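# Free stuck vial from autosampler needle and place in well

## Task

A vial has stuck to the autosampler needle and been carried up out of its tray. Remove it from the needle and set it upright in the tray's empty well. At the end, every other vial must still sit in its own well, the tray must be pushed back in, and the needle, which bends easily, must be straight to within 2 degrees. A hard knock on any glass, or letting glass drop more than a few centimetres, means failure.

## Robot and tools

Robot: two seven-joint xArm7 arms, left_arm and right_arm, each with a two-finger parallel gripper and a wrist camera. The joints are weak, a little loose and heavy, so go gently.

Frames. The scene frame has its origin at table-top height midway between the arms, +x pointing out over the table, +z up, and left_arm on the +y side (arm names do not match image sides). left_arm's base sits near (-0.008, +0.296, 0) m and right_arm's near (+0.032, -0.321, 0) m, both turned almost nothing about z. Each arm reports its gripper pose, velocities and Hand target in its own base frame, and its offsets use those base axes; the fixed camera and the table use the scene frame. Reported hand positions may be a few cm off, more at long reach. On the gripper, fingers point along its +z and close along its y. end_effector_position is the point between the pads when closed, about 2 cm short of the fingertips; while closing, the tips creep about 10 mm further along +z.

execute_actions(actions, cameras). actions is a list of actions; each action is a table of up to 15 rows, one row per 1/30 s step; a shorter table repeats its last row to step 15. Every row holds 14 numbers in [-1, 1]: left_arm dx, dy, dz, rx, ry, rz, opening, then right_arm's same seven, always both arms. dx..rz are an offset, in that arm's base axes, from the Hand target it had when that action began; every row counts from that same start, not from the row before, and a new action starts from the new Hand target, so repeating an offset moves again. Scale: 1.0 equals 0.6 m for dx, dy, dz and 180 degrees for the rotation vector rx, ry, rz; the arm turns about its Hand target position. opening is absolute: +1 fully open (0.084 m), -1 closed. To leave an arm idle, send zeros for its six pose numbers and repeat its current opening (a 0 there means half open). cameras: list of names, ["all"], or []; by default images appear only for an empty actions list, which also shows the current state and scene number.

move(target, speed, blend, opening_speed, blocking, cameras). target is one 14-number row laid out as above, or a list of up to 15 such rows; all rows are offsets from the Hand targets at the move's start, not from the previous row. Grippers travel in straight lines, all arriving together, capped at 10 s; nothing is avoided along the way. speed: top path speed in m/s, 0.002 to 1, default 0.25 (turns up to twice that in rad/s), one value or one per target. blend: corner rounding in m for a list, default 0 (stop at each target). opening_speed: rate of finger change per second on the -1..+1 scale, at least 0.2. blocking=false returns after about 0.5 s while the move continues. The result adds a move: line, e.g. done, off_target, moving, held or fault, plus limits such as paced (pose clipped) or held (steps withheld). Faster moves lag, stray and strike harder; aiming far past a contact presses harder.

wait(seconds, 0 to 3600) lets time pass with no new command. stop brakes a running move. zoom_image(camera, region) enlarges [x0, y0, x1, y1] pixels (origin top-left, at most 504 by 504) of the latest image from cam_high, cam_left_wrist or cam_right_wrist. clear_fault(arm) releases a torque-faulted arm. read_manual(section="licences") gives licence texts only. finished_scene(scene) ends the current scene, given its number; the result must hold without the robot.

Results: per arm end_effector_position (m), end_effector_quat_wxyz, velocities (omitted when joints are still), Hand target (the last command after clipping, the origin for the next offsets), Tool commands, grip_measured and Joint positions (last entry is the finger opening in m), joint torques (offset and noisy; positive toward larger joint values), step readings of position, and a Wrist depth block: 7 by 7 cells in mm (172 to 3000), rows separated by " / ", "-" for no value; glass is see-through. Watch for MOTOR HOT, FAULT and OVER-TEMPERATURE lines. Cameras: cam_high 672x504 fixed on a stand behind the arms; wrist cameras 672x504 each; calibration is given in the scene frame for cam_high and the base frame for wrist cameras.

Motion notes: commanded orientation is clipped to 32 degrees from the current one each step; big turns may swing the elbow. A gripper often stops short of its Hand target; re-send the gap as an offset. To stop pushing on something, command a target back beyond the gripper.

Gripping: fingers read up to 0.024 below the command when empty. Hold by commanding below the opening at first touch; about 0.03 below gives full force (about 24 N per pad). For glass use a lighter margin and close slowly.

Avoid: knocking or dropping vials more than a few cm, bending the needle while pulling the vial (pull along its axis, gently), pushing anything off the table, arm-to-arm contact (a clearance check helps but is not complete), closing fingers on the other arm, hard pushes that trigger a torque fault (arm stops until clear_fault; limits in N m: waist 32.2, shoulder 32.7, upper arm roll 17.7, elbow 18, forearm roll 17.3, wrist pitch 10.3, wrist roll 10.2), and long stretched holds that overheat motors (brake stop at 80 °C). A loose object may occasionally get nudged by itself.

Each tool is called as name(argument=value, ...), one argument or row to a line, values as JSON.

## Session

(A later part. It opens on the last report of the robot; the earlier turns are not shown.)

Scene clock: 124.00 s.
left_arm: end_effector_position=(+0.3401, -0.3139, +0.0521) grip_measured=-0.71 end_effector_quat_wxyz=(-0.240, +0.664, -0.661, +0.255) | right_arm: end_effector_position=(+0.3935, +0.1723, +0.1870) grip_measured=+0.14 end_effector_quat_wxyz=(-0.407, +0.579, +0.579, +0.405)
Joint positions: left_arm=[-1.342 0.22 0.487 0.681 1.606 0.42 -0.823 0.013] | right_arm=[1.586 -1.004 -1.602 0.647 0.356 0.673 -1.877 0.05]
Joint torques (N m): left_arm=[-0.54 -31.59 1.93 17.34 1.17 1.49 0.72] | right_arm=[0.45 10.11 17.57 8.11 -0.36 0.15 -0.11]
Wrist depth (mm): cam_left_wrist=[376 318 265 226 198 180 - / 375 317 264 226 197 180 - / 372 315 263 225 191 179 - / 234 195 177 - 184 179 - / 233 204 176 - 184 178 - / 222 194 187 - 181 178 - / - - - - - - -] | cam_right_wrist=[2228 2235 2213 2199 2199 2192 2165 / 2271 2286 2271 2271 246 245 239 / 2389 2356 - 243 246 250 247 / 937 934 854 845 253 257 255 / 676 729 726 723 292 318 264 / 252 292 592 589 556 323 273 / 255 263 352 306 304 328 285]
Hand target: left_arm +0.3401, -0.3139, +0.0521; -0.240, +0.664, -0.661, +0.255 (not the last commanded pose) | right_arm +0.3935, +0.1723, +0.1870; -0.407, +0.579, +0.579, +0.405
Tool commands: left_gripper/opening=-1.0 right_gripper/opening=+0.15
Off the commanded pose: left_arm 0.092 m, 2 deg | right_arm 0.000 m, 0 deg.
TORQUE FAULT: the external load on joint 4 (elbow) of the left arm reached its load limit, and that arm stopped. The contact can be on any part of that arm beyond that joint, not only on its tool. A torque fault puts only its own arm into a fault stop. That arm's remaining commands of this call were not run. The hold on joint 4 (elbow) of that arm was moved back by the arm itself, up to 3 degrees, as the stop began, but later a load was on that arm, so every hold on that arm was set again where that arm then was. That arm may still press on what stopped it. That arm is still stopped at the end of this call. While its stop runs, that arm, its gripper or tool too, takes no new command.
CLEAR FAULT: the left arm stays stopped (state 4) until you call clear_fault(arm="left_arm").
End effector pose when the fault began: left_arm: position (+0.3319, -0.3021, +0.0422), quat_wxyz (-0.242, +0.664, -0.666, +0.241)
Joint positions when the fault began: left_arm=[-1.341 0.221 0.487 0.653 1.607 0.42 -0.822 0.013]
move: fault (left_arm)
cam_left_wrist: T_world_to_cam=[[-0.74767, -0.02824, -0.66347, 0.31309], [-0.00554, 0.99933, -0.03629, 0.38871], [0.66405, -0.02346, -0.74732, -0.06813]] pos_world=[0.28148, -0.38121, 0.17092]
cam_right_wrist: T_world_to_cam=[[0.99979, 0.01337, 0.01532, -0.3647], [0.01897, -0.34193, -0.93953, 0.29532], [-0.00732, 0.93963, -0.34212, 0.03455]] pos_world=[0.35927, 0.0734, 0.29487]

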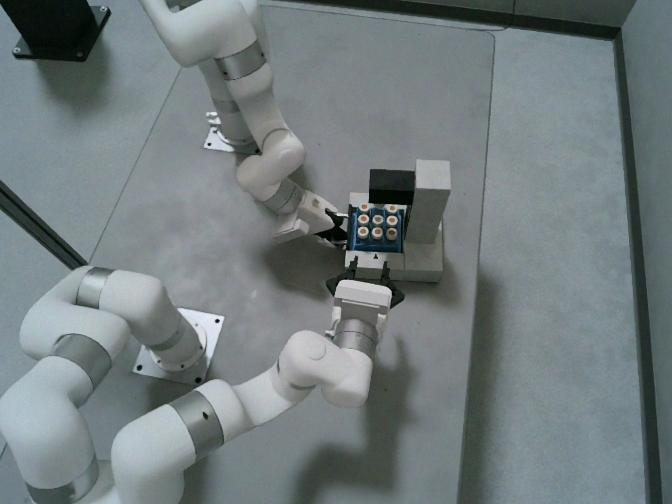

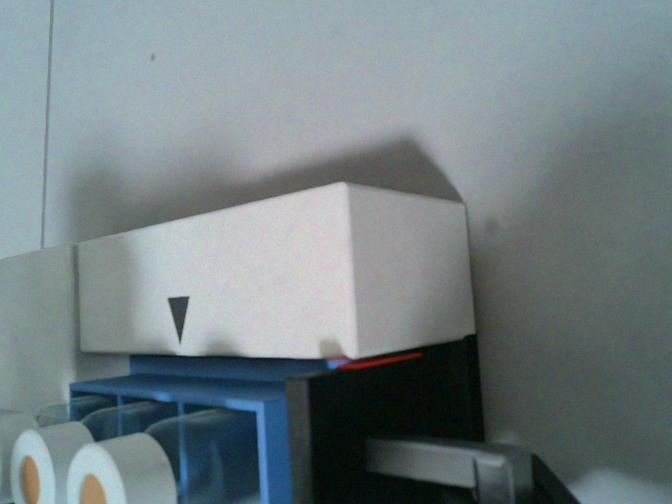

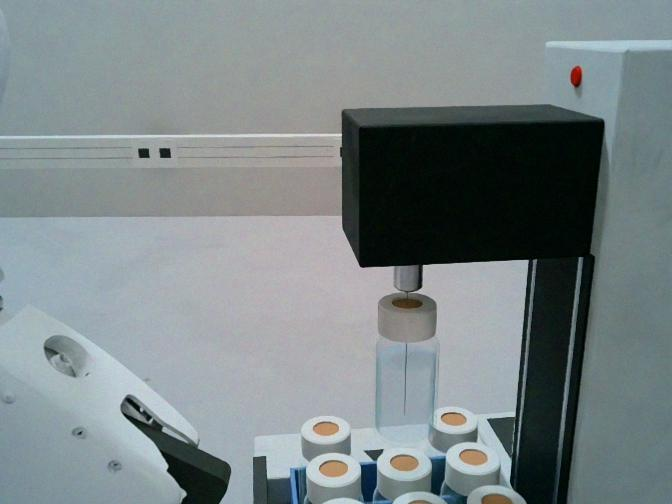

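clear_fault(
  arm="left_arm",
)

move(
  target=[0,0,0,0,0,0,-0.45,0,0,0,0,0,0,0.15],
  cameras=["cam_left_wrist","cam_high"],
)

zoom_image(
  camera="cam_high",
  region=[300, 180, 400, 280],
)

zoom_image(
  camera="cam_left_wrist",
  region=[220, 254, 620, 504],
)

Scene clock: 129.17 s.
left_arm: end_effector_position=(+0.3401, -0.3139, +0.0521) grip_measured=-0.71 end_effector_quat_wxyz=(-0.240, +0.664, -0.661, +0.255) | right_arm: end_effector_position=(+0.3935, +0.1723, +0.1870) grip_measured=+0.14 end_effector_quat_wxyz=(-0.407, +0.579, +0.579, +0.405)
Joint positions: left_arm=[-1.342 0.22 0.487 0.681 1.606 0.42 -0.823 0.013] | right_arm=[1.586 -1.004 -1.602 0.647 0.356 0.673 -1.877 0.05]
Joint torques (N m): left_arm=[-0.57 -31.62 1.83 17.74 1.17 1.42 0.81] | right_arm=[0.35 10.39 17.63 8.31 -0.4 0.19 -0.29]
Wrist depth (mm): cam_left_wrist=[377 319 265 226 197 180 - / 374 317 263 225 197 180 - / 372 316 263 225 191 180 - / 234 195 177 - 184 179 - / 233 203 176 - 184 178 - / 222 194 187 - 181 178 - / - - - - - - -] | cam_right_wrist=[2213 2220 2192 2213 2228 2178 2158 / 2302 2271 2264 2249 246 245 239 / 2389 2372 - 243 245 250 247 / 935 939 852 847 253 257 255 / 677 729 723 722 292 318 263 / 252 292 591 588 556 323 273 / 255 263 352 306 304 328 285]
Hand target: left_arm +0.3401, -0.3139, +0.0521; -0.240, +0.664, -0.661, +0.255 (not the last commanded pose) | right_arm +0.3935, +0.1723, +0.1870; -0.407, +0.579, +0.579, +0.405
Tool commands: left_gripper/opening=-1.0 right_gripper/opening=+0.15
Off the commanded pose: left_arm 0.092 m, 2 deg | right_arm 0.000 m, 0 deg.
TORQUE FAULT, CONTINUED: the left arm's stop, for the torque fault of joint 4 (elbow) that an earlier result reported, is over. The call counts as one of the actions that you can send in this scene. The hold on joint 4 (elbow) of that arm was moved back by the arm itself, up to 3 degrees, as the stop began, but later a load was on that arm, so every hold on that arm was set again where that arm then was. That arm's target is now where it stood when the stop ended, not its last command. That arm's gripper keeps its grip as last carried out, and that arm accepts commands again: back off and push less far.
CLEAR FAULT: your call cleared the left arm's torque fault. If a joint's load stays at its limit, that arm stops again at once.

Scene clock: 129.90 s.
left_arm: end_effector_position=(+0.3291, -0.3008, +0.0416) grip_measured=-0.46 end_effector_quat_wxyz=(-0.240, +0.665, -0.666, +0.239) | right_arm: end_effector_position=(+0.3935, +0.1723, +0.1870) grip_measured=+0.14 end_effector_quat_wxyz=(-0.407, +0.579, +0.579, +0.405)
Joint positions: left_arm=[-1.342 0.215 0.486 0.645 1.605 0.419 -0.824 0.024] | right_arm=[1.586 -1.004 -1.602 0.647 0.356 0.673 -1.877 0.05]
Joint torques (N m): left_arm=[1.7 -0.99 1.84 -3.74 -0.19 0.07 0.48] | right_arm=[0.42 10.09 17.36 8.13 -0.53 0.25 -0.1]
Wrist depth (mm): cam_left_wrist=[359 305 254 217 190 174 - / 359 304 253 217 190 174 - / 358 304 253 210 184 174 - / 227 195 - - 181 173 - / 236 194 - - 180 173 - / 235 203 - - 180 173 - / - - - - - - -] | cam_right_wrist=[2213 2192 2213 2220 2206 2172 2192 / 2286 2279 2271 2249 246 244 239 / 2372 2397 - 243 245 250 247 / 939 936 853 846 253 256 255 / 724 725 727 722 292 318 264 / 258 303 592 589 555 323 273 / 261 271 352 307 307 328 285]
Hand target: left_arm +0.3291, -0.3008, +0.0416; -0.240, +0.665, -0.666, +0.239 (not the last commanded pose) | right_arm +0.3935, +0.1723, +0.1870; -0.407, +0.579, +0.579, +0.405
Tool commands: left_gripper/opening=-0.45 right_gripper/opening=+0.15
Off the commanded pose: left_arm 0.020 m, 2 deg | right_arm 0.000 m, 0 deg.
TORQUE FAULT: the external load on joint 4 (elbow) of the left arm reached its load limit, and that arm stopped. The contact can be on any part of that arm beyond that joint, not only on its tool. A torque fault puts only its own arm into a fault stop. That arm's remaining commands of this call were not run. The hold on joint 4 (elbow) of that arm was moved back by the arm itself, up to 3 degrees, as the stop began, but later a load was on that arm, so every hold on that arm was set again where that arm then was. That arm may still press on what stopped it. That arm is still stopped at the end of this call. While its stop runs, that arm, its gripper or tool too, takes no new command.
CLEAR FAULT: the left arm stays stopped (state 4) until you call clear_fault(arm="left_arm").
End effector pose when the fault began: left_arm: position (+0.3399, -0.3136, +0.0518), quat_wxyz (-0.240, +0.664, -0.661, +0.254)
Joint positions when the fault began: left_arm=[-1.342 0.22 0.487 0.68 1.605 0.42 -0.823 0.021]
move: fault (left_arm)
cam_left_wrist: T_world_to_cam=[[-0.76241, -0.01601, -0.6469, 0.30615], [-0.00884, 0.99986, -0.01433, 0.37558], [0.64703, -0.00521, -0.76244, -0.0567]] pos_world=[0.27341, -0.37092, 0.1602]
Images, in order (width x height): cam_high 672x504, cam_left_wrist 672x504.

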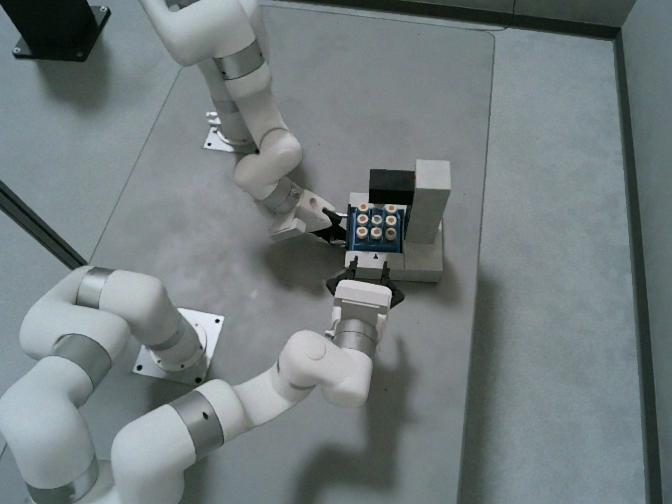

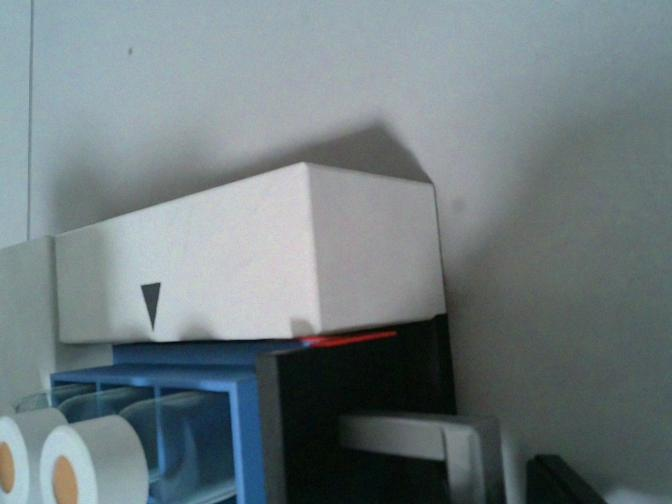

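Scaled by 5.040 from the camera's image (finer frame: 960x720).

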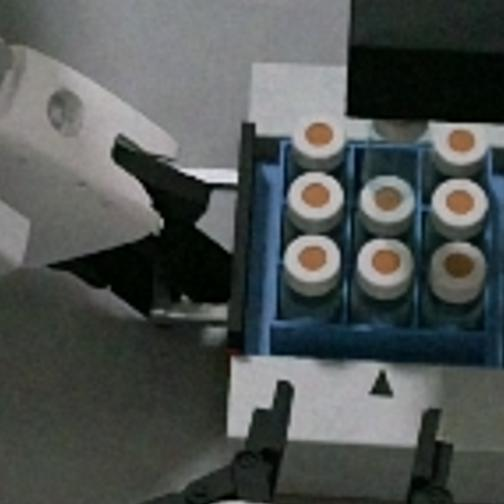

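Scaled by 1.260 from the camera's image (finer frame: 960x720).

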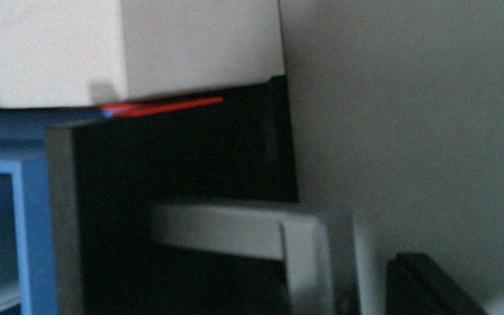

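clear_fault(
  arm="left_arm",
)

move(
  target=[0,0,0.015,0,0,0,-0.45,0,0,0,0,0,0,0.15],
  speed=0.05,
  cameras=["cam_left_wrist"],
)

Scene clock: 132.37 s.
left_arm: end_effector_position=(+0.3298, -0.3022, +0.0430) grip_measured=-0.46 end_effector_quat_wxyz=(-0.239, +0.665, -0.665, +0.241) | right_arm: end_effector_position=(+0.3935, +0.1723, +0.1870) grip_measured=+0.14 end_effector_quat_wxyz=(-0.407, +0.579, +0.579, +0.405)
Joint positions: left_arm=[-1.343 0.213 0.486 0.647 1.605 0.419 -0.824 0.024] | right_arm=[1.586 -1.004 -1.602 0.647 0.356 0.673 -1.877 0.05]
Joint torques (N m): left_arm=[0.71 -11.87 1.29 0.22 -0.18 0.05 0.37] | right_arm=[0.44 10.2 17.52 8.27 -0.38 0.08 -0.21]
Wrist depth (mm): cam_left_wrist=[361 306 255 218 191 175 - / 360 305 255 218 191 175 - / 359 290 254 - 185 174 - / 227 195 - - 180 174 - / 235 195 - - 180 174 - / 236 192 - - 180 174 - / - - - - - - -] | cam_right_wrist=[2220 2199 2199 2192 2199 2172 2185 / 2279 2286 2264 2294 246 245 239 / 2414 2372 - 243 245 250 247 / 941 934 854 846 253 257 255 / 728 728 723 722 292 318 263 / 258 302 592 592 555 323 273 / 261 271 353 306 307 328 285]
Hand target: left_arm +0.3298, -0.3022, +0.0430; -0.239, +0.665, -0.665, +0.241 (not the last commanded pose) | right_arm +0.3935, +0.1723, +0.1870; -0.407, +0.579, +0.579, +0.405
Tool commands: left_gripper/opening=-0.45 right_gripper/opening=+0.15
Off the commanded pose: left_arm 0.018 m, 2 deg | right_arm 0.000 m, 0 deg.
TORQUE FAULT, CONTINUED: the left arm's stop, for the torque fault of joint 4 (elbow) that an earlier result reported, is over. The call counts as one of the actions that you can send in this scene. The hold on joint 4 (elbow) of that arm was moved back by the arm itself, up to 3 degrees, as the stop began, but later a load was on that arm, so every hold on that arm was set again where that arm then was. That arm's target is now where it stood when the stop ended, not its last command. That arm's gripper keeps its grip as last carried out, and that arm accepts commands again: back off and push less far.
CLEAR FAULT: your call cleared the left arm's torque fault. If a joint's load stays at its limit, that arm stops again at once.

Scene clock: 133.00 s.
left_arm: end_effector_position=(+0.3298, -0.3021, +0.0520) grip_measured=-0.47 end_effector_quat_wxyz=(-0.239, +0.665, -0.665, +0.241) | right_arm: end_effector_position=(+0.3935, +0.1723, +0.1870) grip_measured=+0.14 end_effector_quat_wxyz=(-0.407, +0.579, +0.579, +0.405)
Joint positions: left_arm=[-1.345 0.18 0.488 0.636 1.572 0.431 -0.777 0.024] | right_arm=[1.586 -1.004 -1.602 0.647 0.356 0.673 -1.877 0.05]
Joint torques (N m): left_arm=[-0.4 -29.27 0.98 11.01 -0.61 0.29 0.29] | right_arm=[0.51 10.32 17.55 8.35 -0.5 0.26 -0.2]
Wrist depth (mm): cam_left_wrist=[359 307 257 221 195 178 - / 358 307 257 221 194 178 - / 359 292 247 - 187 178 - / 232 200 174 - 183 178 - / 240 200 - - 189 178 - / 241 185 - - 188 178 - / - - - - - - -] | cam_right_wrist=[2206 2206 2213 2192 2185 2158 2172 / 2264 2286 2257 2220 246 245 239 / 2381 2348 - 243 245 250 247 / 941 936 854 846 253 257 255 / 678 725 724 719 292 318 264 / 260 529 593 590 556 323 273 / 264 271 399 306 319 330 285]
Hand target: left_arm +0.3298, -0.3022, +0.0520; -0.239, +0.665, -0.665, +0.241 | right_arm +0.3935, +0.1723, +0.1870; -0.407, +0.579, +0.579, +0.405
Off the commanded pose: left_arm 0.000 m, 0 deg | right_arm 0.000 m, 0 deg.
move: done
cam_left_wrist: T_world_to_cam=[[-0.7613, -0.0181, -0.64814, 0.31238], [-0.00852, 0.9998, -0.01792, 0.37715], [0.64834, -0.00812, -0.76131, -0.05058]] pos_world=[0.27382, -0.37184, 0.17072]

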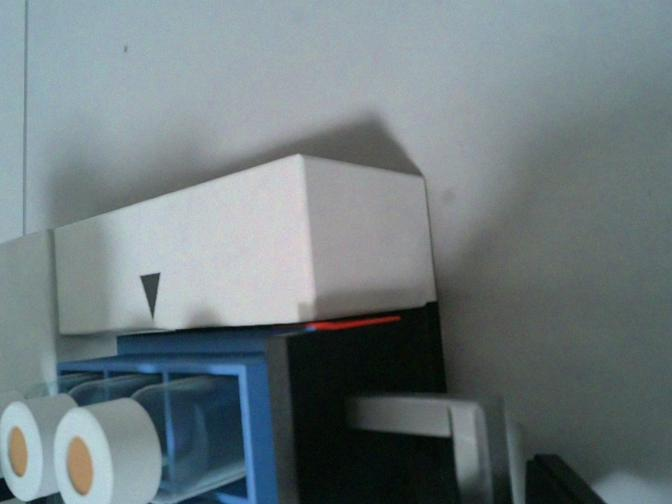

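move(
  target=[-0.05,0.0008,0,0,0,0,-0.55,0,0,0,0,0,0,0.15],
  cameras=["cam_left_wrist"],
  speed=0.05,
)

wait(
  seconds=0.1,
  cameras=["cam_high"],
)

zoom_image(
  camera="cam_high",
  region=[280, 160, 440, 320],
)

Scene clock: 137.00 s.
left_arm: end_effector_position=(+0.2998, -0.3017, +0.0520) grip_measured=-0.57 end_effector_quat_wxyz=(-0.239, +0.665, -0.665, +0.241) | right_arm: end_effector_position=(+0.3935, +0.1723, +0.1870) grip_measured=+0.14 end_effector_quat_wxyz=(-0.407, +0.579, +0.579, +0.405)
Joint positions: left_arm=[-1.39 0.125 0.455 0.575 1.54 0.49 -0.801 0.019] | right_arm=[1.586 -1.004 -1.602 0.647 0.356 0.673 -1.877 0.05]
Joint torques (N m): left_arm=[-1.75 -24.46 -0.33 6.95 -0.77 -0.45 0.03] | right_arm=[0.39 9.98 17.49 8.14 -0.52 0.19 -0.18]
Wrist depth (mm): cam_left_wrist=[365 310 259 222 194 178 - / 367 312 260 215 195 179 - / 249 195 177 187 195 179 - / 244 204 177 184 196 179 - / 245 217 - - 196 179 - / - - - - - 180 - / - - - - - - -] | cam_right_wrist=[2206 2242 2213 2199 2192 2172 2172 / 2286 2309 2249 2228 246 245 239 / 2372 2348 - 243 245 250 247 / 939 931 850 845 253 257 255 / 729 725 725 722 293 319 263 / 277 559 592 589 555 322 273 / 276 295 325 307 385 330 285]
Hand target: left_arm +0.2998, -0.3017, +0.0520; -0.239, +0.665, -0.665, +0.241 | right_arm +0.3935, +0.1723, +0.1870; -0.407, +0.579, +0.579, +0.405
Off the commanded pose: left_arm 0.000 m, 0 deg | right_arm 0.000 m, 0 deg.
move: done
cam_left_wrist: T_world_to_cam=[[-0.7613, -0.01816, -0.64814, 0.28959], [-0.00857, 0.9998, -0.01796, 0.37642], [0.64834, -0.00812, -0.76131, -0.03105]] pos_world=[0.24382, -0.37134, 0.17082]

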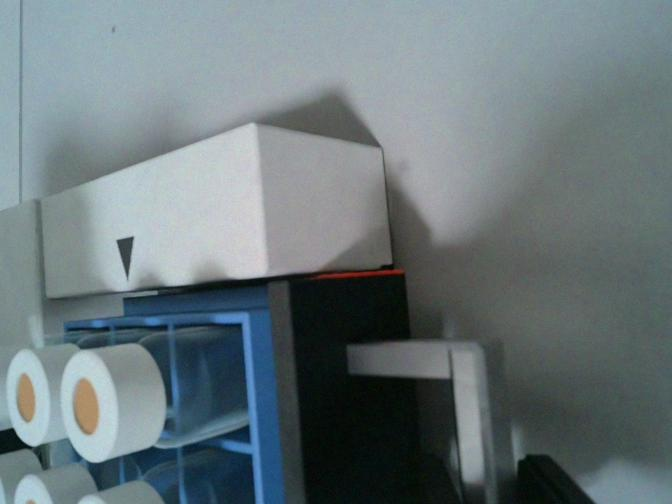

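Scene clock: 137.10 s.
left_arm: end_effector_position=(+0.2998, -0.3017, +0.0520) grip_measured=-0.57 end_effector_quat_wxyz=(-0.239, +0.665, -0.665, +0.241) | right_arm: end_effector_position=(+0.3935, +0.1723, +0.1870) grip_measured=+0.14 end_effector_quat_wxyz=(-0.407, +0.579, +0.579, +0.405)
Joint positions: left_arm=[-1.39 0.125 0.455 0.575 1.54 0.491 -0.801 0.019] | right_arm=[1.586 -1.004 -1.602 0.647 0.356 0.673 -1.877 0.05]
Joint torques (N m): left_arm=[-1.93 -24.72 -0.3 7.04 -0.73 -0.39 0.06] | right_arm=[0.24 10.47 17.46 8.07 -0.46 0.23 -0.22]
Wrist depth (mm): cam_left_wrist=[366 309 259 222 195 178 - / 366 311 260 215 195 179 - / 249 194 177 187 196 179 - / 244 204 177 184 196 179 - / 250 217 - - 196 180 - / - - - - - 180 - / - - - - - - -] | cam_right_wrist=[2228 2220 2199 2199 2220 2172 2145 / 2286 2264 2249 2271 246 245 239 / 2381 2397 - 243 245 250 247 / 939 941 853 852 253 257 255 / 728 728 725 723 292 318 263 / 278 559 590 592 555 323 273 / 276 294 325 306 384 330 285]
Hand target: left_arm +0.2998, -0.3017, +0.0520; -0.239, +0.665, -0.665, +0.241 | right_arm +0.3935, +0.1723, +0.1870; -0.407, +0.579, +0.579, +0.405
Tool commands: left_gripper/opening=-0.55 right_gripper/opening=+0.15
Off the commanded pose: left_arm 0.000 m, 0 deg | right_arm 0.000 m, 0 deg.
wait: 0.10 s; no rest

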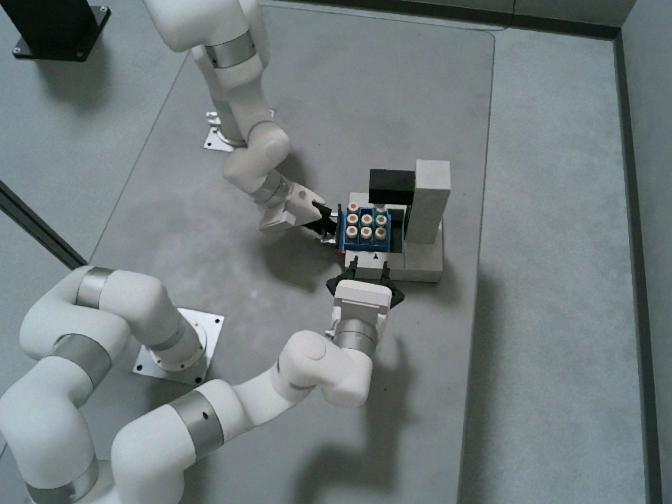

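Scaled by 3.150 from the camera's image (finer frame: 960x720).

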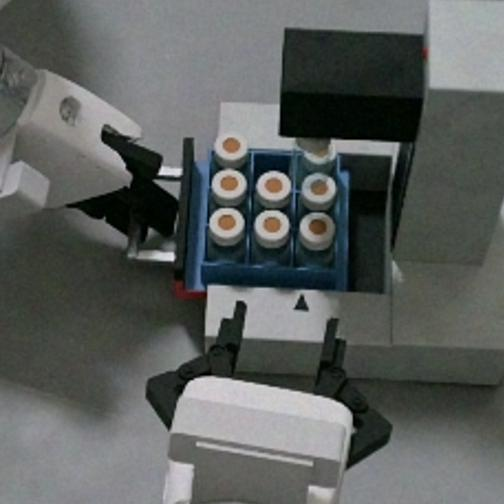

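move(
  target=[-0.1,0.0016,0,0,0,0,-0.55,0,0,0,0,0,0,0.15],
  cameras=["cam_right_wrist","cam_high"],
  speed=0.08,
)

zoom_image(
  camera="cam_high",
  region=[280, 160, 440, 320],
)

Scene clock: 139.53 s.
left_arm: end_effector_position=(+0.2398, -0.3007, +0.0520) grip_measured=-0.57 end_effector_quat_wxyz=(-0.239, +0.665, -0.665, +0.241) | right_arm: end_effector_position=(+0.3935, +0.1723, +0.1870) grip_measured=+0.14 end_effector_quat_wxyz=(-0.407, +0.579, +0.579, +0.405)
Joint positions: left_arm=[-1.483 0.034 0.371 0.474 1.44 0.603 -0.847 0.019] | right_arm=[1.586 -1.004 -1.602 0.647 0.356 0.673 -1.877 0.05]
Joint torques (N m): left_arm=[-2.11 -22.88 -1.42 7.51 -0.44 -0.55 0.2] | right_arm=[0.41 10.04 17.51 8.36 -0.61 0.17 -0.17]
Wrist depth (mm): cam_left_wrist=[391 312 260 223 196 179 - / 391 313 261 224 196 179 - / 245 209 239 225 196 179 - / 246 214 238 225 196 180 - / - - - - 197 180 - / - - - - - 180 - / - - - - - - -] | cam_right_wrist=[2199 2228 2220 2199 2213 2185 2172 / 2264 2257 2271 2264 246 245 239 / 2372 2381 - 243 245 250 247 / 940 939 852 850 253 257 255 / 729 727 722 721 293 318 263 / 594 592 593 589 557 323 273 / 478 322 305 379 389 330 285]
Hand target: left_arm +0.2398, -0.3008, +0.0520; -0.239, +0.665, -0.665, +0.241 | right_arm +0.3935, +0.1723, +0.1870; -0.407, +0.579, +0.579, +0.405
Off the commanded pose: left_arm 0.000 m, 0 deg | right_arm 0.000 m, 0 deg.
move: done
cam_right_wrist: T_world_to_cam=[[0.99979, 0.01337, 0.01532, -0.3647], [0.01897, -0.34193, -0.93953, 0.29532], [-0.00732, 0.93963, -0.34212, 0.03455]] pos_world=[0.35927, 0.0734, 0.29487]
Images, in order (width x height): cam_high 672x504, cam_right_wrist 672x504.

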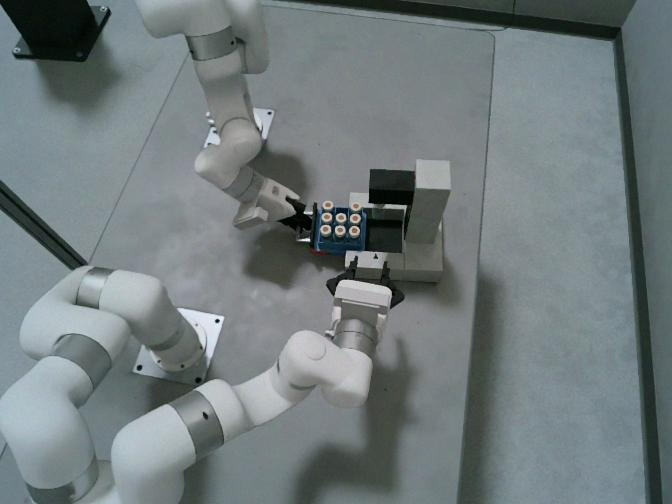

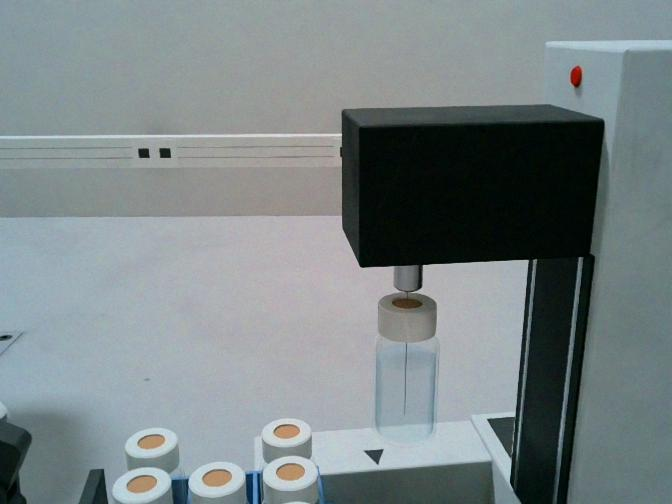

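Scaled by 3.150 from the camera's image (finer frame: 960x720).

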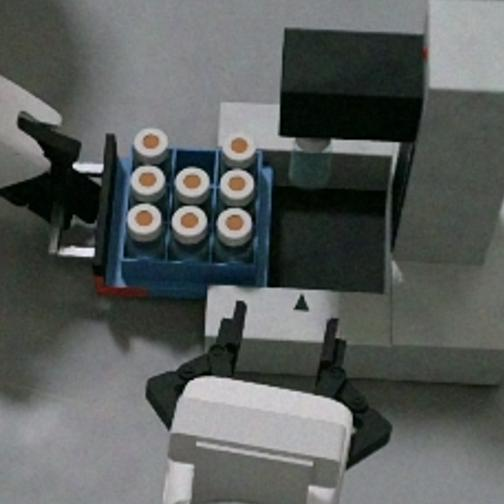

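move(
  target=[
    [0,0,0,0,0,0,-0.55,-0.0113,0,-0.045,0,0,0,0.2],
    [0,0,0,0,0,0,-0.55,-0.0113,0.27,-0.045,0,0,0,0.2],
  ],
  cameras=["all"],
  speed=[0.1,0.08],
)

zoom_image(
  camera="cam_high",
  region=[330, 170, 430, 270],
)

Scene clock: 150.10 s.
left_arm: end_effector_position=(+0.2398, -0.3008, +0.0520) grip_measured=-0.57 end_effector_quat_wxyz=(-0.239, +0.665, -0.665, +0.241) | right_arm: end_effector_position=(+0.3867, +0.3343, +0.1600) grip_measured=+0.19 end_effector_quat_wxyz=(-0.407, +0.579, +0.579, +0.405)
Joint positions: left_arm=[-1.484 0.034 0.371 0.474 1.44 0.603 -0.847 0.019] | right_arm=[2.132 -1.136 -1.668 0.665 0.474 0.166 -1.897 0.052]
Joint torques (N m): left_arm=[-2.39 -22.8 -1.61 13.27 -0.66 -0.49 0.16] | right_arm=[0.16 12.22 10.98 6.17 -0.82 -0.12 -0.42]
Wrist depth (mm): cam_left_wrist=[390 312 260 223 196 179 - / 391 313 262 224 196 179 - / 245 209 238 225 196 179 - / 245 214 238 225 197 180 - / - - - - 197 180 - / - - - - - 180 - / - - - - - - -] | cam_right_wrist=[2056 2032 2056 2068 2044 - - / - - - - - - - / - - - - - - - / - - - - - - - / - - - - - - - / 494 - - - - - - / 422 422 422 - 423 - -]
Hand target: left_arm +0.2398, -0.3008, +0.0520; -0.239, +0.665, -0.665, +0.241 | right_arm +0.3867, +0.3343, +0.1600; -0.407, +0.579, +0.579, +0.405
Off the commanded pose: left_arm 0.000 m, 0 deg | right_arm 0.000 m, 0 deg.
move: done
cam_left_wrist: T_world_to_cam=[[-0.7613, -0.01816, -0.64814, 0.24393], [-0.0085, 0.9998, -0.01803, 0.37501], [0.64834, -0.00822, -0.76131, 0.00782]] pos_world=[0.18382, -0.37044, 0.17082]
cam_right_wrist: T_world_to_cam=[[0.99979, 0.01328, 0.01535, -0.35974], [0.01897, -0.34193, -0.93953, 0.32544], [-0.00722, 0.93963, -0.34212, -0.1269]] pos_world=[0.35257, 0.2353, 0.26787]

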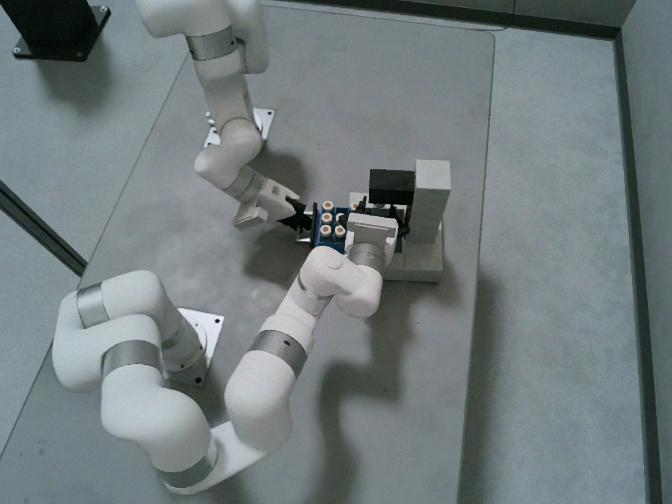

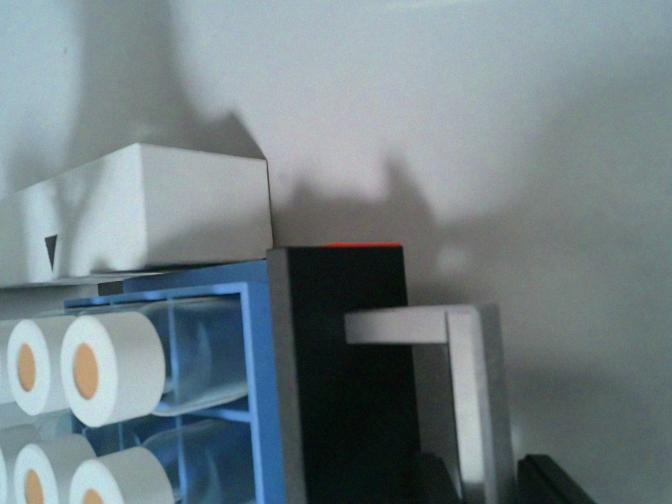

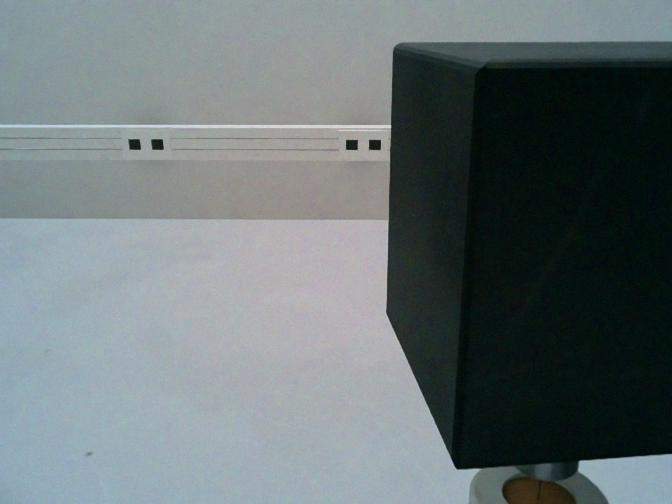

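Scaled by 5.040 from the camera's image (finer frame: 960x720).

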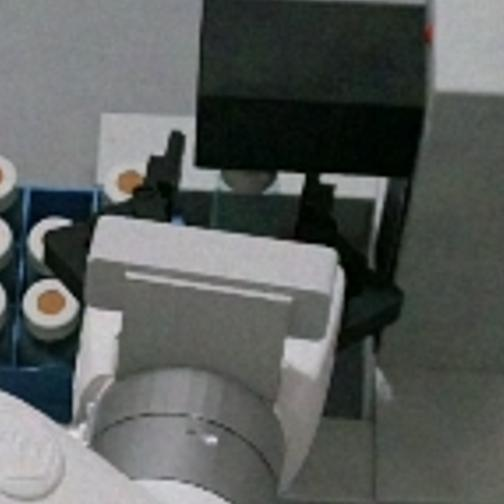

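move(
  target=[
    [0,0,0,0,0,0,-0.55,0.004,0.003,0,0,0,0,0.2],
    [0,0,0,0,0,0,-0.55,0.004,0.003,0,0,0,0,-0.2],
  ],
  cameras=["all"],
  speed=0.05,
  opening_speed=0.4,
)

zoom_image(
  camera="cam_high",
  region=[350, 180, 410, 240],
)

zoom_image(
  camera="cam_right_wrist",
  region=[422, 404, 672, 504],
)

Scene clock: 158.10 s.
left_arm: end_effector_position=(+0.2398, -0.3008, +0.0520) grip_measured=-0.57 end_effector_quat_wxyz=(-0.239, +0.665, -0.665, +0.241) | right_arm: end_effector_position=(+0.3891, +0.3361, +0.1600) grip_measured=-0.21 end_effector_quat_wxyz=(-0.407, +0.579, +0.579, +0.405)
Joint positions: left_arm=[-1.484 0.034 0.371 0.474 1.44 0.603 -0.847 0.019] | right_arm=[2.142 -1.136 -1.671 0.675 0.474 0.167 -1.895 0.035]
Joint torques (N m): left_arm=[-2.25 -23.02 -1.57 13.31 -0.57 -0.55 0.16] | right_arm=[0.47 12.68 11 6.83 -1.66 0.25 -0.11]
Wrist depth (mm): cam_left_wrist=[390 312 260 224 196 179 - / 392 313 261 224 196 179 - / 245 209 239 224 196 180 - / 246 214 238 225 197 180 - / - - - - 197 180 - / - - - - - 180 - / - - - - - - -] | cam_right_wrist=[2062 2044 2038 2062 2056 - - / - - - - - - - / - - - - - - - / - - - - - - - / - - - - - - - / - - - - - - - / 422 422 - 422 - - -]
Hand target: left_arm +0.2398, -0.3008, +0.0520; -0.239, +0.665, -0.665, +0.241 | right_arm +0.3891, +0.3361, +0.1600; -0.407, +0.579, +0.579, +0.405
Off the commanded pose: left_arm 0.000 m, 0 deg | right_arm 0.000 m, 0 deg.
move: done
cam_left_wrist: T_world_to_cam=[[-0.7613, -0.01816, -0.64814, 0.24393], [-0.0085, 0.9998, -0.01803, 0.37501], [0.64834, -0.00822, -0.76131, 0.00782]] pos_world=[0.18382, -0.37044, 0.17082]
cam_right_wrist: T_world_to_cam=[[0.99979, 0.01337, 0.01532, -0.36208], [0.01897, -0.34193, -0.93953, 0.32605], [-0.00732, 0.93963, -0.34212, -0.12863]] pos_world=[0.35487, 0.2372, 0.26787]

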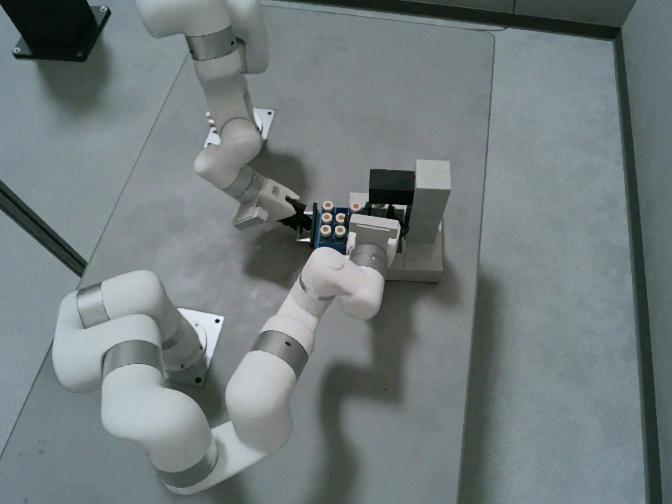

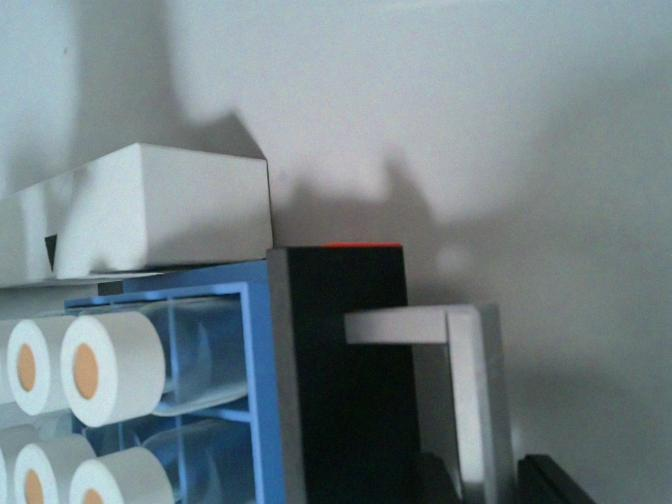

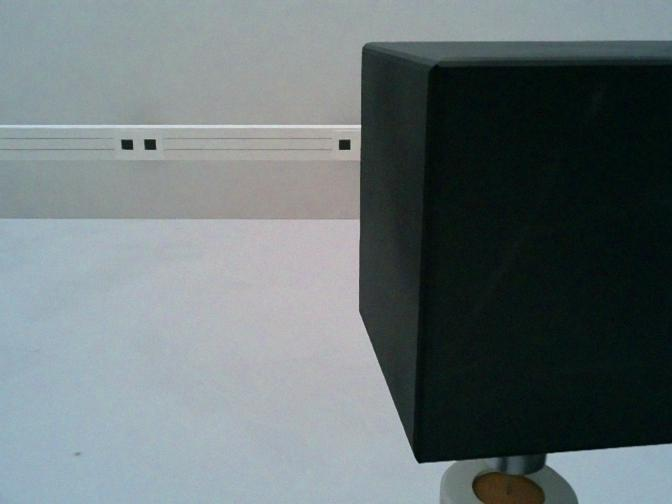

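Scaled by 8.400 from the camera's image (finer frame: 960x720).

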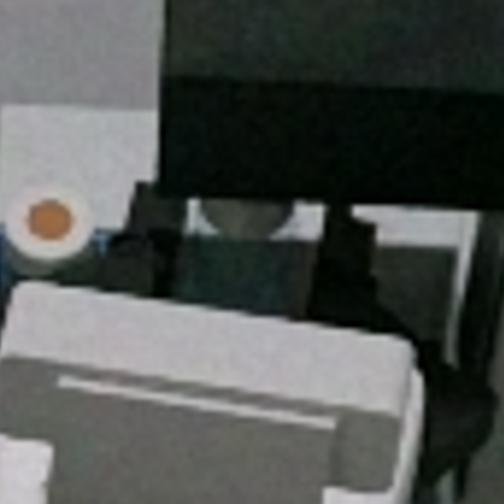

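Scaled by 2.016 from the camera's image (finer frame: 960x720).

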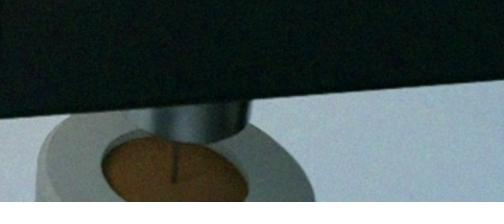

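move(
  target=[
    [0,0,0,0,0,0,-0.55,-0.004,0,0,0,0,0,-0.2],
    [0,0,0,0,0,0,-0.55,-0.004,0,0,0,0,0,-0.42],
  ],
  cameras=["cam_high","cam_right_wrist"],
  speed=0.05,
  opening_speed=0.2,
)

zoom_image(
  camera="cam_high",
  region=[350, 180, 410, 240],
)

zoom_image(
  camera="cam_right_wrist",
  region=[422, 404, 672, 504],
)

Scene clock: 163.30 s.
left_arm: end_effector_position=(+0.2398, -0.3008, +0.0520) grip_measured=-0.57 end_effector_quat_wxyz=(-0.239, +0.665, -0.665, +0.241) | right_arm: end_effector_position=(+0.3867, +0.3361, +0.1600) grip_measured=-0.38 end_effector_quat_wxyz=(-0.407, +0.579, +0.579, +0.405)
Joint positions: left_arm=[-1.484 0.034 0.371 0.474 1.44 0.603 -0.847 0.019] | right_arm=[2.138 -1.137 -1.668 0.667 0.475 0.161 -1.896 0.028]
Joint torques (N m): left_arm=[-2.17 -22.94 -1.43 13.31 -0.51 -0.56 0.13] | right_arm=[0.17 12.47 19.68 2.96 -0.98 0.27 -0.2]
Wrist depth (mm): cam_left_wrist=[390 312 260 223 196 179 - / 392 313 261 224 196 179 - / 245 209 239 225 196 180 - / 246 214 238 225 197 180 - / - - - - 197 180 - / - - - - - 180 - / - - - - - - -] | cam_right_wrist=[2056 2062 2032 2044 2038 - - / - - - - - - - / - - - - - - - / - - - - - - - / - - - - - - - / - - - - - - - / 423 422 - 423 - - -]
Hand target: left_arm +0.2398, -0.3008, +0.0520; -0.239, +0.665, -0.665, +0.241 | right_arm +0.3867, +0.3361, +0.1600; -0.407, +0.579, +0.579, +0.405
Off the commanded pose: left_arm 0.000 m, 0 deg | right_arm 0.000 m, 0 deg.
move: done
cam_right_wrist: T_world_to_cam=[[0.99979, 0.01337, 0.01532, -0.35968], [0.01897, -0.34193, -0.93953, 0.32609], [-0.00732, 0.93963, -0.34212, -0.12865]] pos_world=[0.35247, 0.2372, 0.26787]

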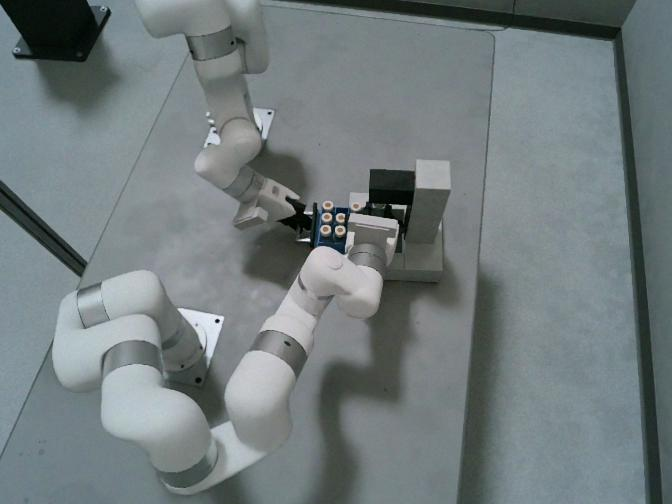

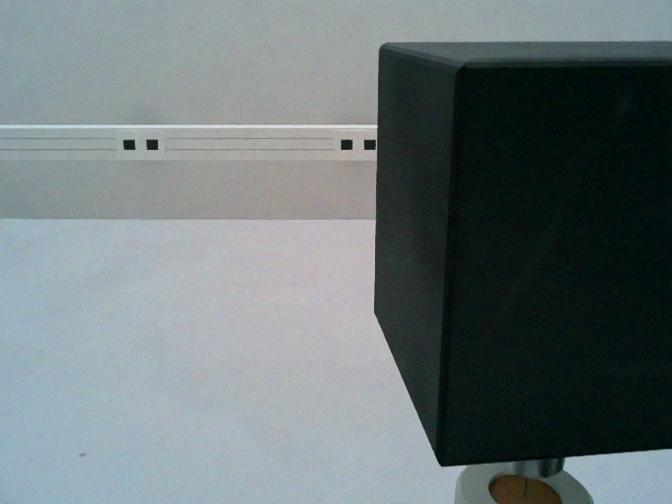

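Scaled by 8.400 from the camera's image (finer frame: 960x720).

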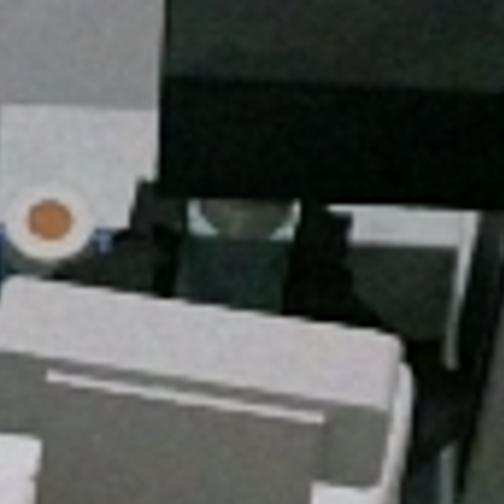

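Scaled by 2.016 from the camera's image (finer frame: 960x720).

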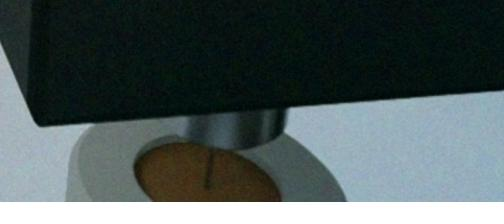

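move(
  target=[
    [0,0,0,0,0,0,-0.55,0,0,0,0,0,0,-0.6],
    [0,0,0,0,0,0,-0.55,0,0,-0.025,0,0,0,-0.6],
  ],
  cameras=["cam_right_wrist","cam_high"],
  speed=0.03,
  opening_speed=0.3,
)

zoom_image(
  camera="cam_right_wrist",
  region=[422, 404, 672, 504],
)

Scene clock: 167.07 s.
left_arm: end_effector_position=(+0.2398, -0.3008, +0.0520) grip_measured=-0.57 end_effector_quat_wxyz=(-0.239, +0.665, -0.665, +0.241) | right_arm: end_effector_position=(+0.3867, +0.3361, +0.1450) grip_measured=-0.38 end_effector_quat_wxyz=(-0.407, +0.579, +0.579, +0.405)
Joint positions: left_arm=[-1.484 0.034 0.371 0.474 1.44 0.603 -0.847 0.019] | right_arm=[2.157 -1.167 -1.705 0.671 0.464 0.146 -1.926 0.028]
Joint torques (N m): left_arm=[-2.13 -22.74 -1.48 13.29 -0.46 -0.64 0.14] | right_arm=[0.15 13.29 10.85 5.98 -1.71 -0.05 -0.24]
Wrist depth (mm): cam_left_wrist=[391 313 261 223 195 179 - / 391 313 261 224 196 179 - / 245 209 239 225 197 179 - / 246 214 238 225 197 180 - / - - - - 197 180 - / - - - - - 180 - / - - - - - - -] | cam_right_wrist=[- - - - - - - / - - - - - - - / - - - - - - - / - - - - - - - / - - - - - - - / 473 498 469 494 465 464 - / 403 403 421 420 419 417 -]
Hand target: left_arm +0.2398, -0.3008, +0.0520; -0.239, +0.665, -0.665, +0.241 | right_arm +0.3867, +0.3361, +0.1450; -0.407, +0.579, +0.579, +0.405
Off the commanded pose: left_arm 0.000 m, 0 deg | right_arm 0.000 m, 0 deg.
move: done
cam_right_wrist: T_world_to_cam=[[0.99979, 0.01337, 0.01532, -0.35945], [0.01897, -0.34193, -0.93953, 0.31209], [-0.00732, 0.93963, -0.34212, -0.13375]] pos_world=[0.35247, 0.2372, 0.25297]
Images, in order (width x height): cam_high 672x504, cam_right_wrist 672x504.

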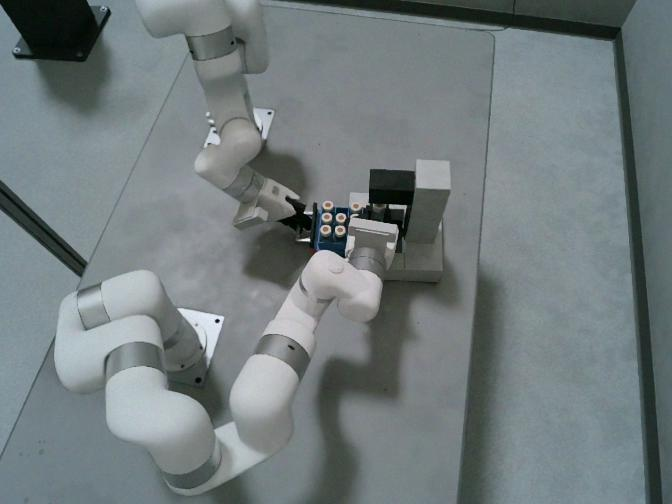

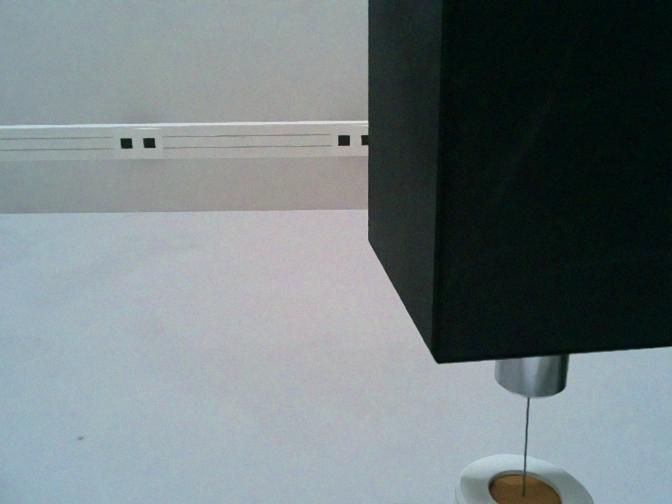

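Scaled by 2.016 from the camera's image (finer frame: 960x720).

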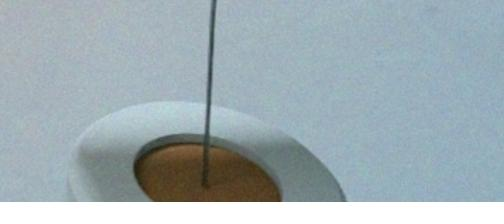

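move(
  target=[0,0,0,0,0,0,-0.55,0,0,-0.035,0,0,0,-0.6],
  cameras=["cam_right_wrist","cam_high"],
  speed=0.03,
)

Scene clock: 169.97 s.
left_arm: end_effector_position=(+0.2398, -0.3008, +0.0520) grip_measured=-0.57 end_effector_quat_wxyz=(-0.239, +0.665, -0.665, +0.241) | right_arm: end_effector_position=(+0.3867, +0.3361, +0.1240) grip_measured=-0.38 end_effector_quat_wxyz=(-0.407, +0.579, +0.579, +0.405)
Joint positions: left_arm=[-1.484 0.034 0.371 0.474 1.44 0.603 -0.847 0.019] | right_arm=[2.181 -1.209 -1.756 0.681 0.448 0.126 -1.966 0.028]
Joint torques (N m): left_arm=[-2.36 -22.79 -1.46 13.31 -0.51 -0.6 0.07] | right_arm=[0.6 13.8 11.32 4.76 -1.75 -0.04 -0.32]
Wrist depth (mm): cam_left_wrist=[389 312 260 223 196 179 - / 392 313 262 224 196 179 - / 246 209 239 224 196 179 - / 246 214 237 225 197 180 - / - - - - 197 180 - / - - - - - 180 - / - - - - - - -] | cam_right_wrist=[- - - - - - - / - - - - - - - / 878 - 865 859 - - - / 716 708 707 704 698 - - / 559 554 552 550 548 545 - / 458 455 452 451 425 448 - / 368 368 384 384 382 382 -]
Hand target: left_arm +0.2398, -0.3008, +0.0520; -0.239, +0.665, -0.665, +0.241 | right_arm +0.3867, +0.3361, +0.1240; -0.407, +0.579, +0.579, +0.405
Off the commanded pose: left_arm 0.000 m, 0 deg | right_arm 0.000 m, 0 deg.
move: done
cam_right_wrist: T_world_to_cam=[[0.99979, 0.01337, 0.01532, -0.35913], [0.01897, -0.34193, -0.93953, 0.29236], [-0.00732, 0.93963, -0.34212, -0.14094]] pos_world=[0.35247, 0.2372, 0.23197]
Images, in order (width x height): cam_high 672x504, cam_right_wrist 672x504.

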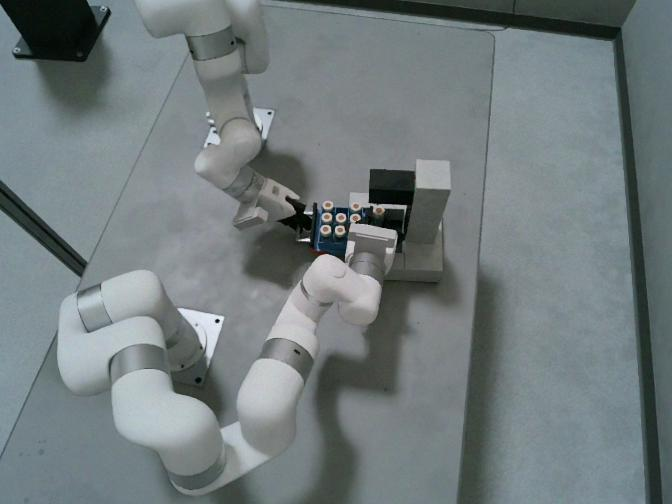

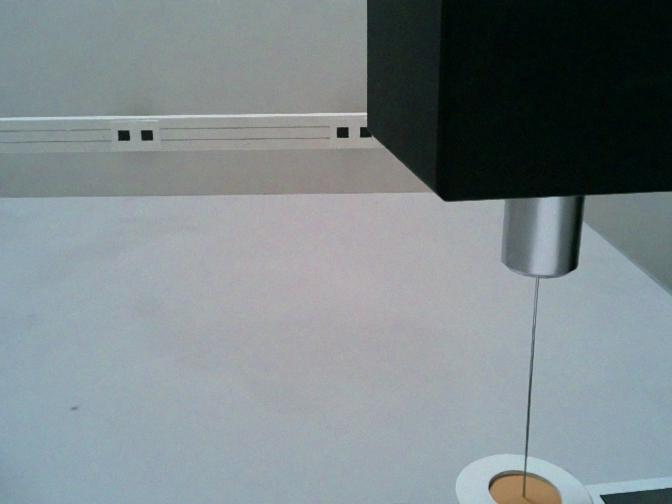

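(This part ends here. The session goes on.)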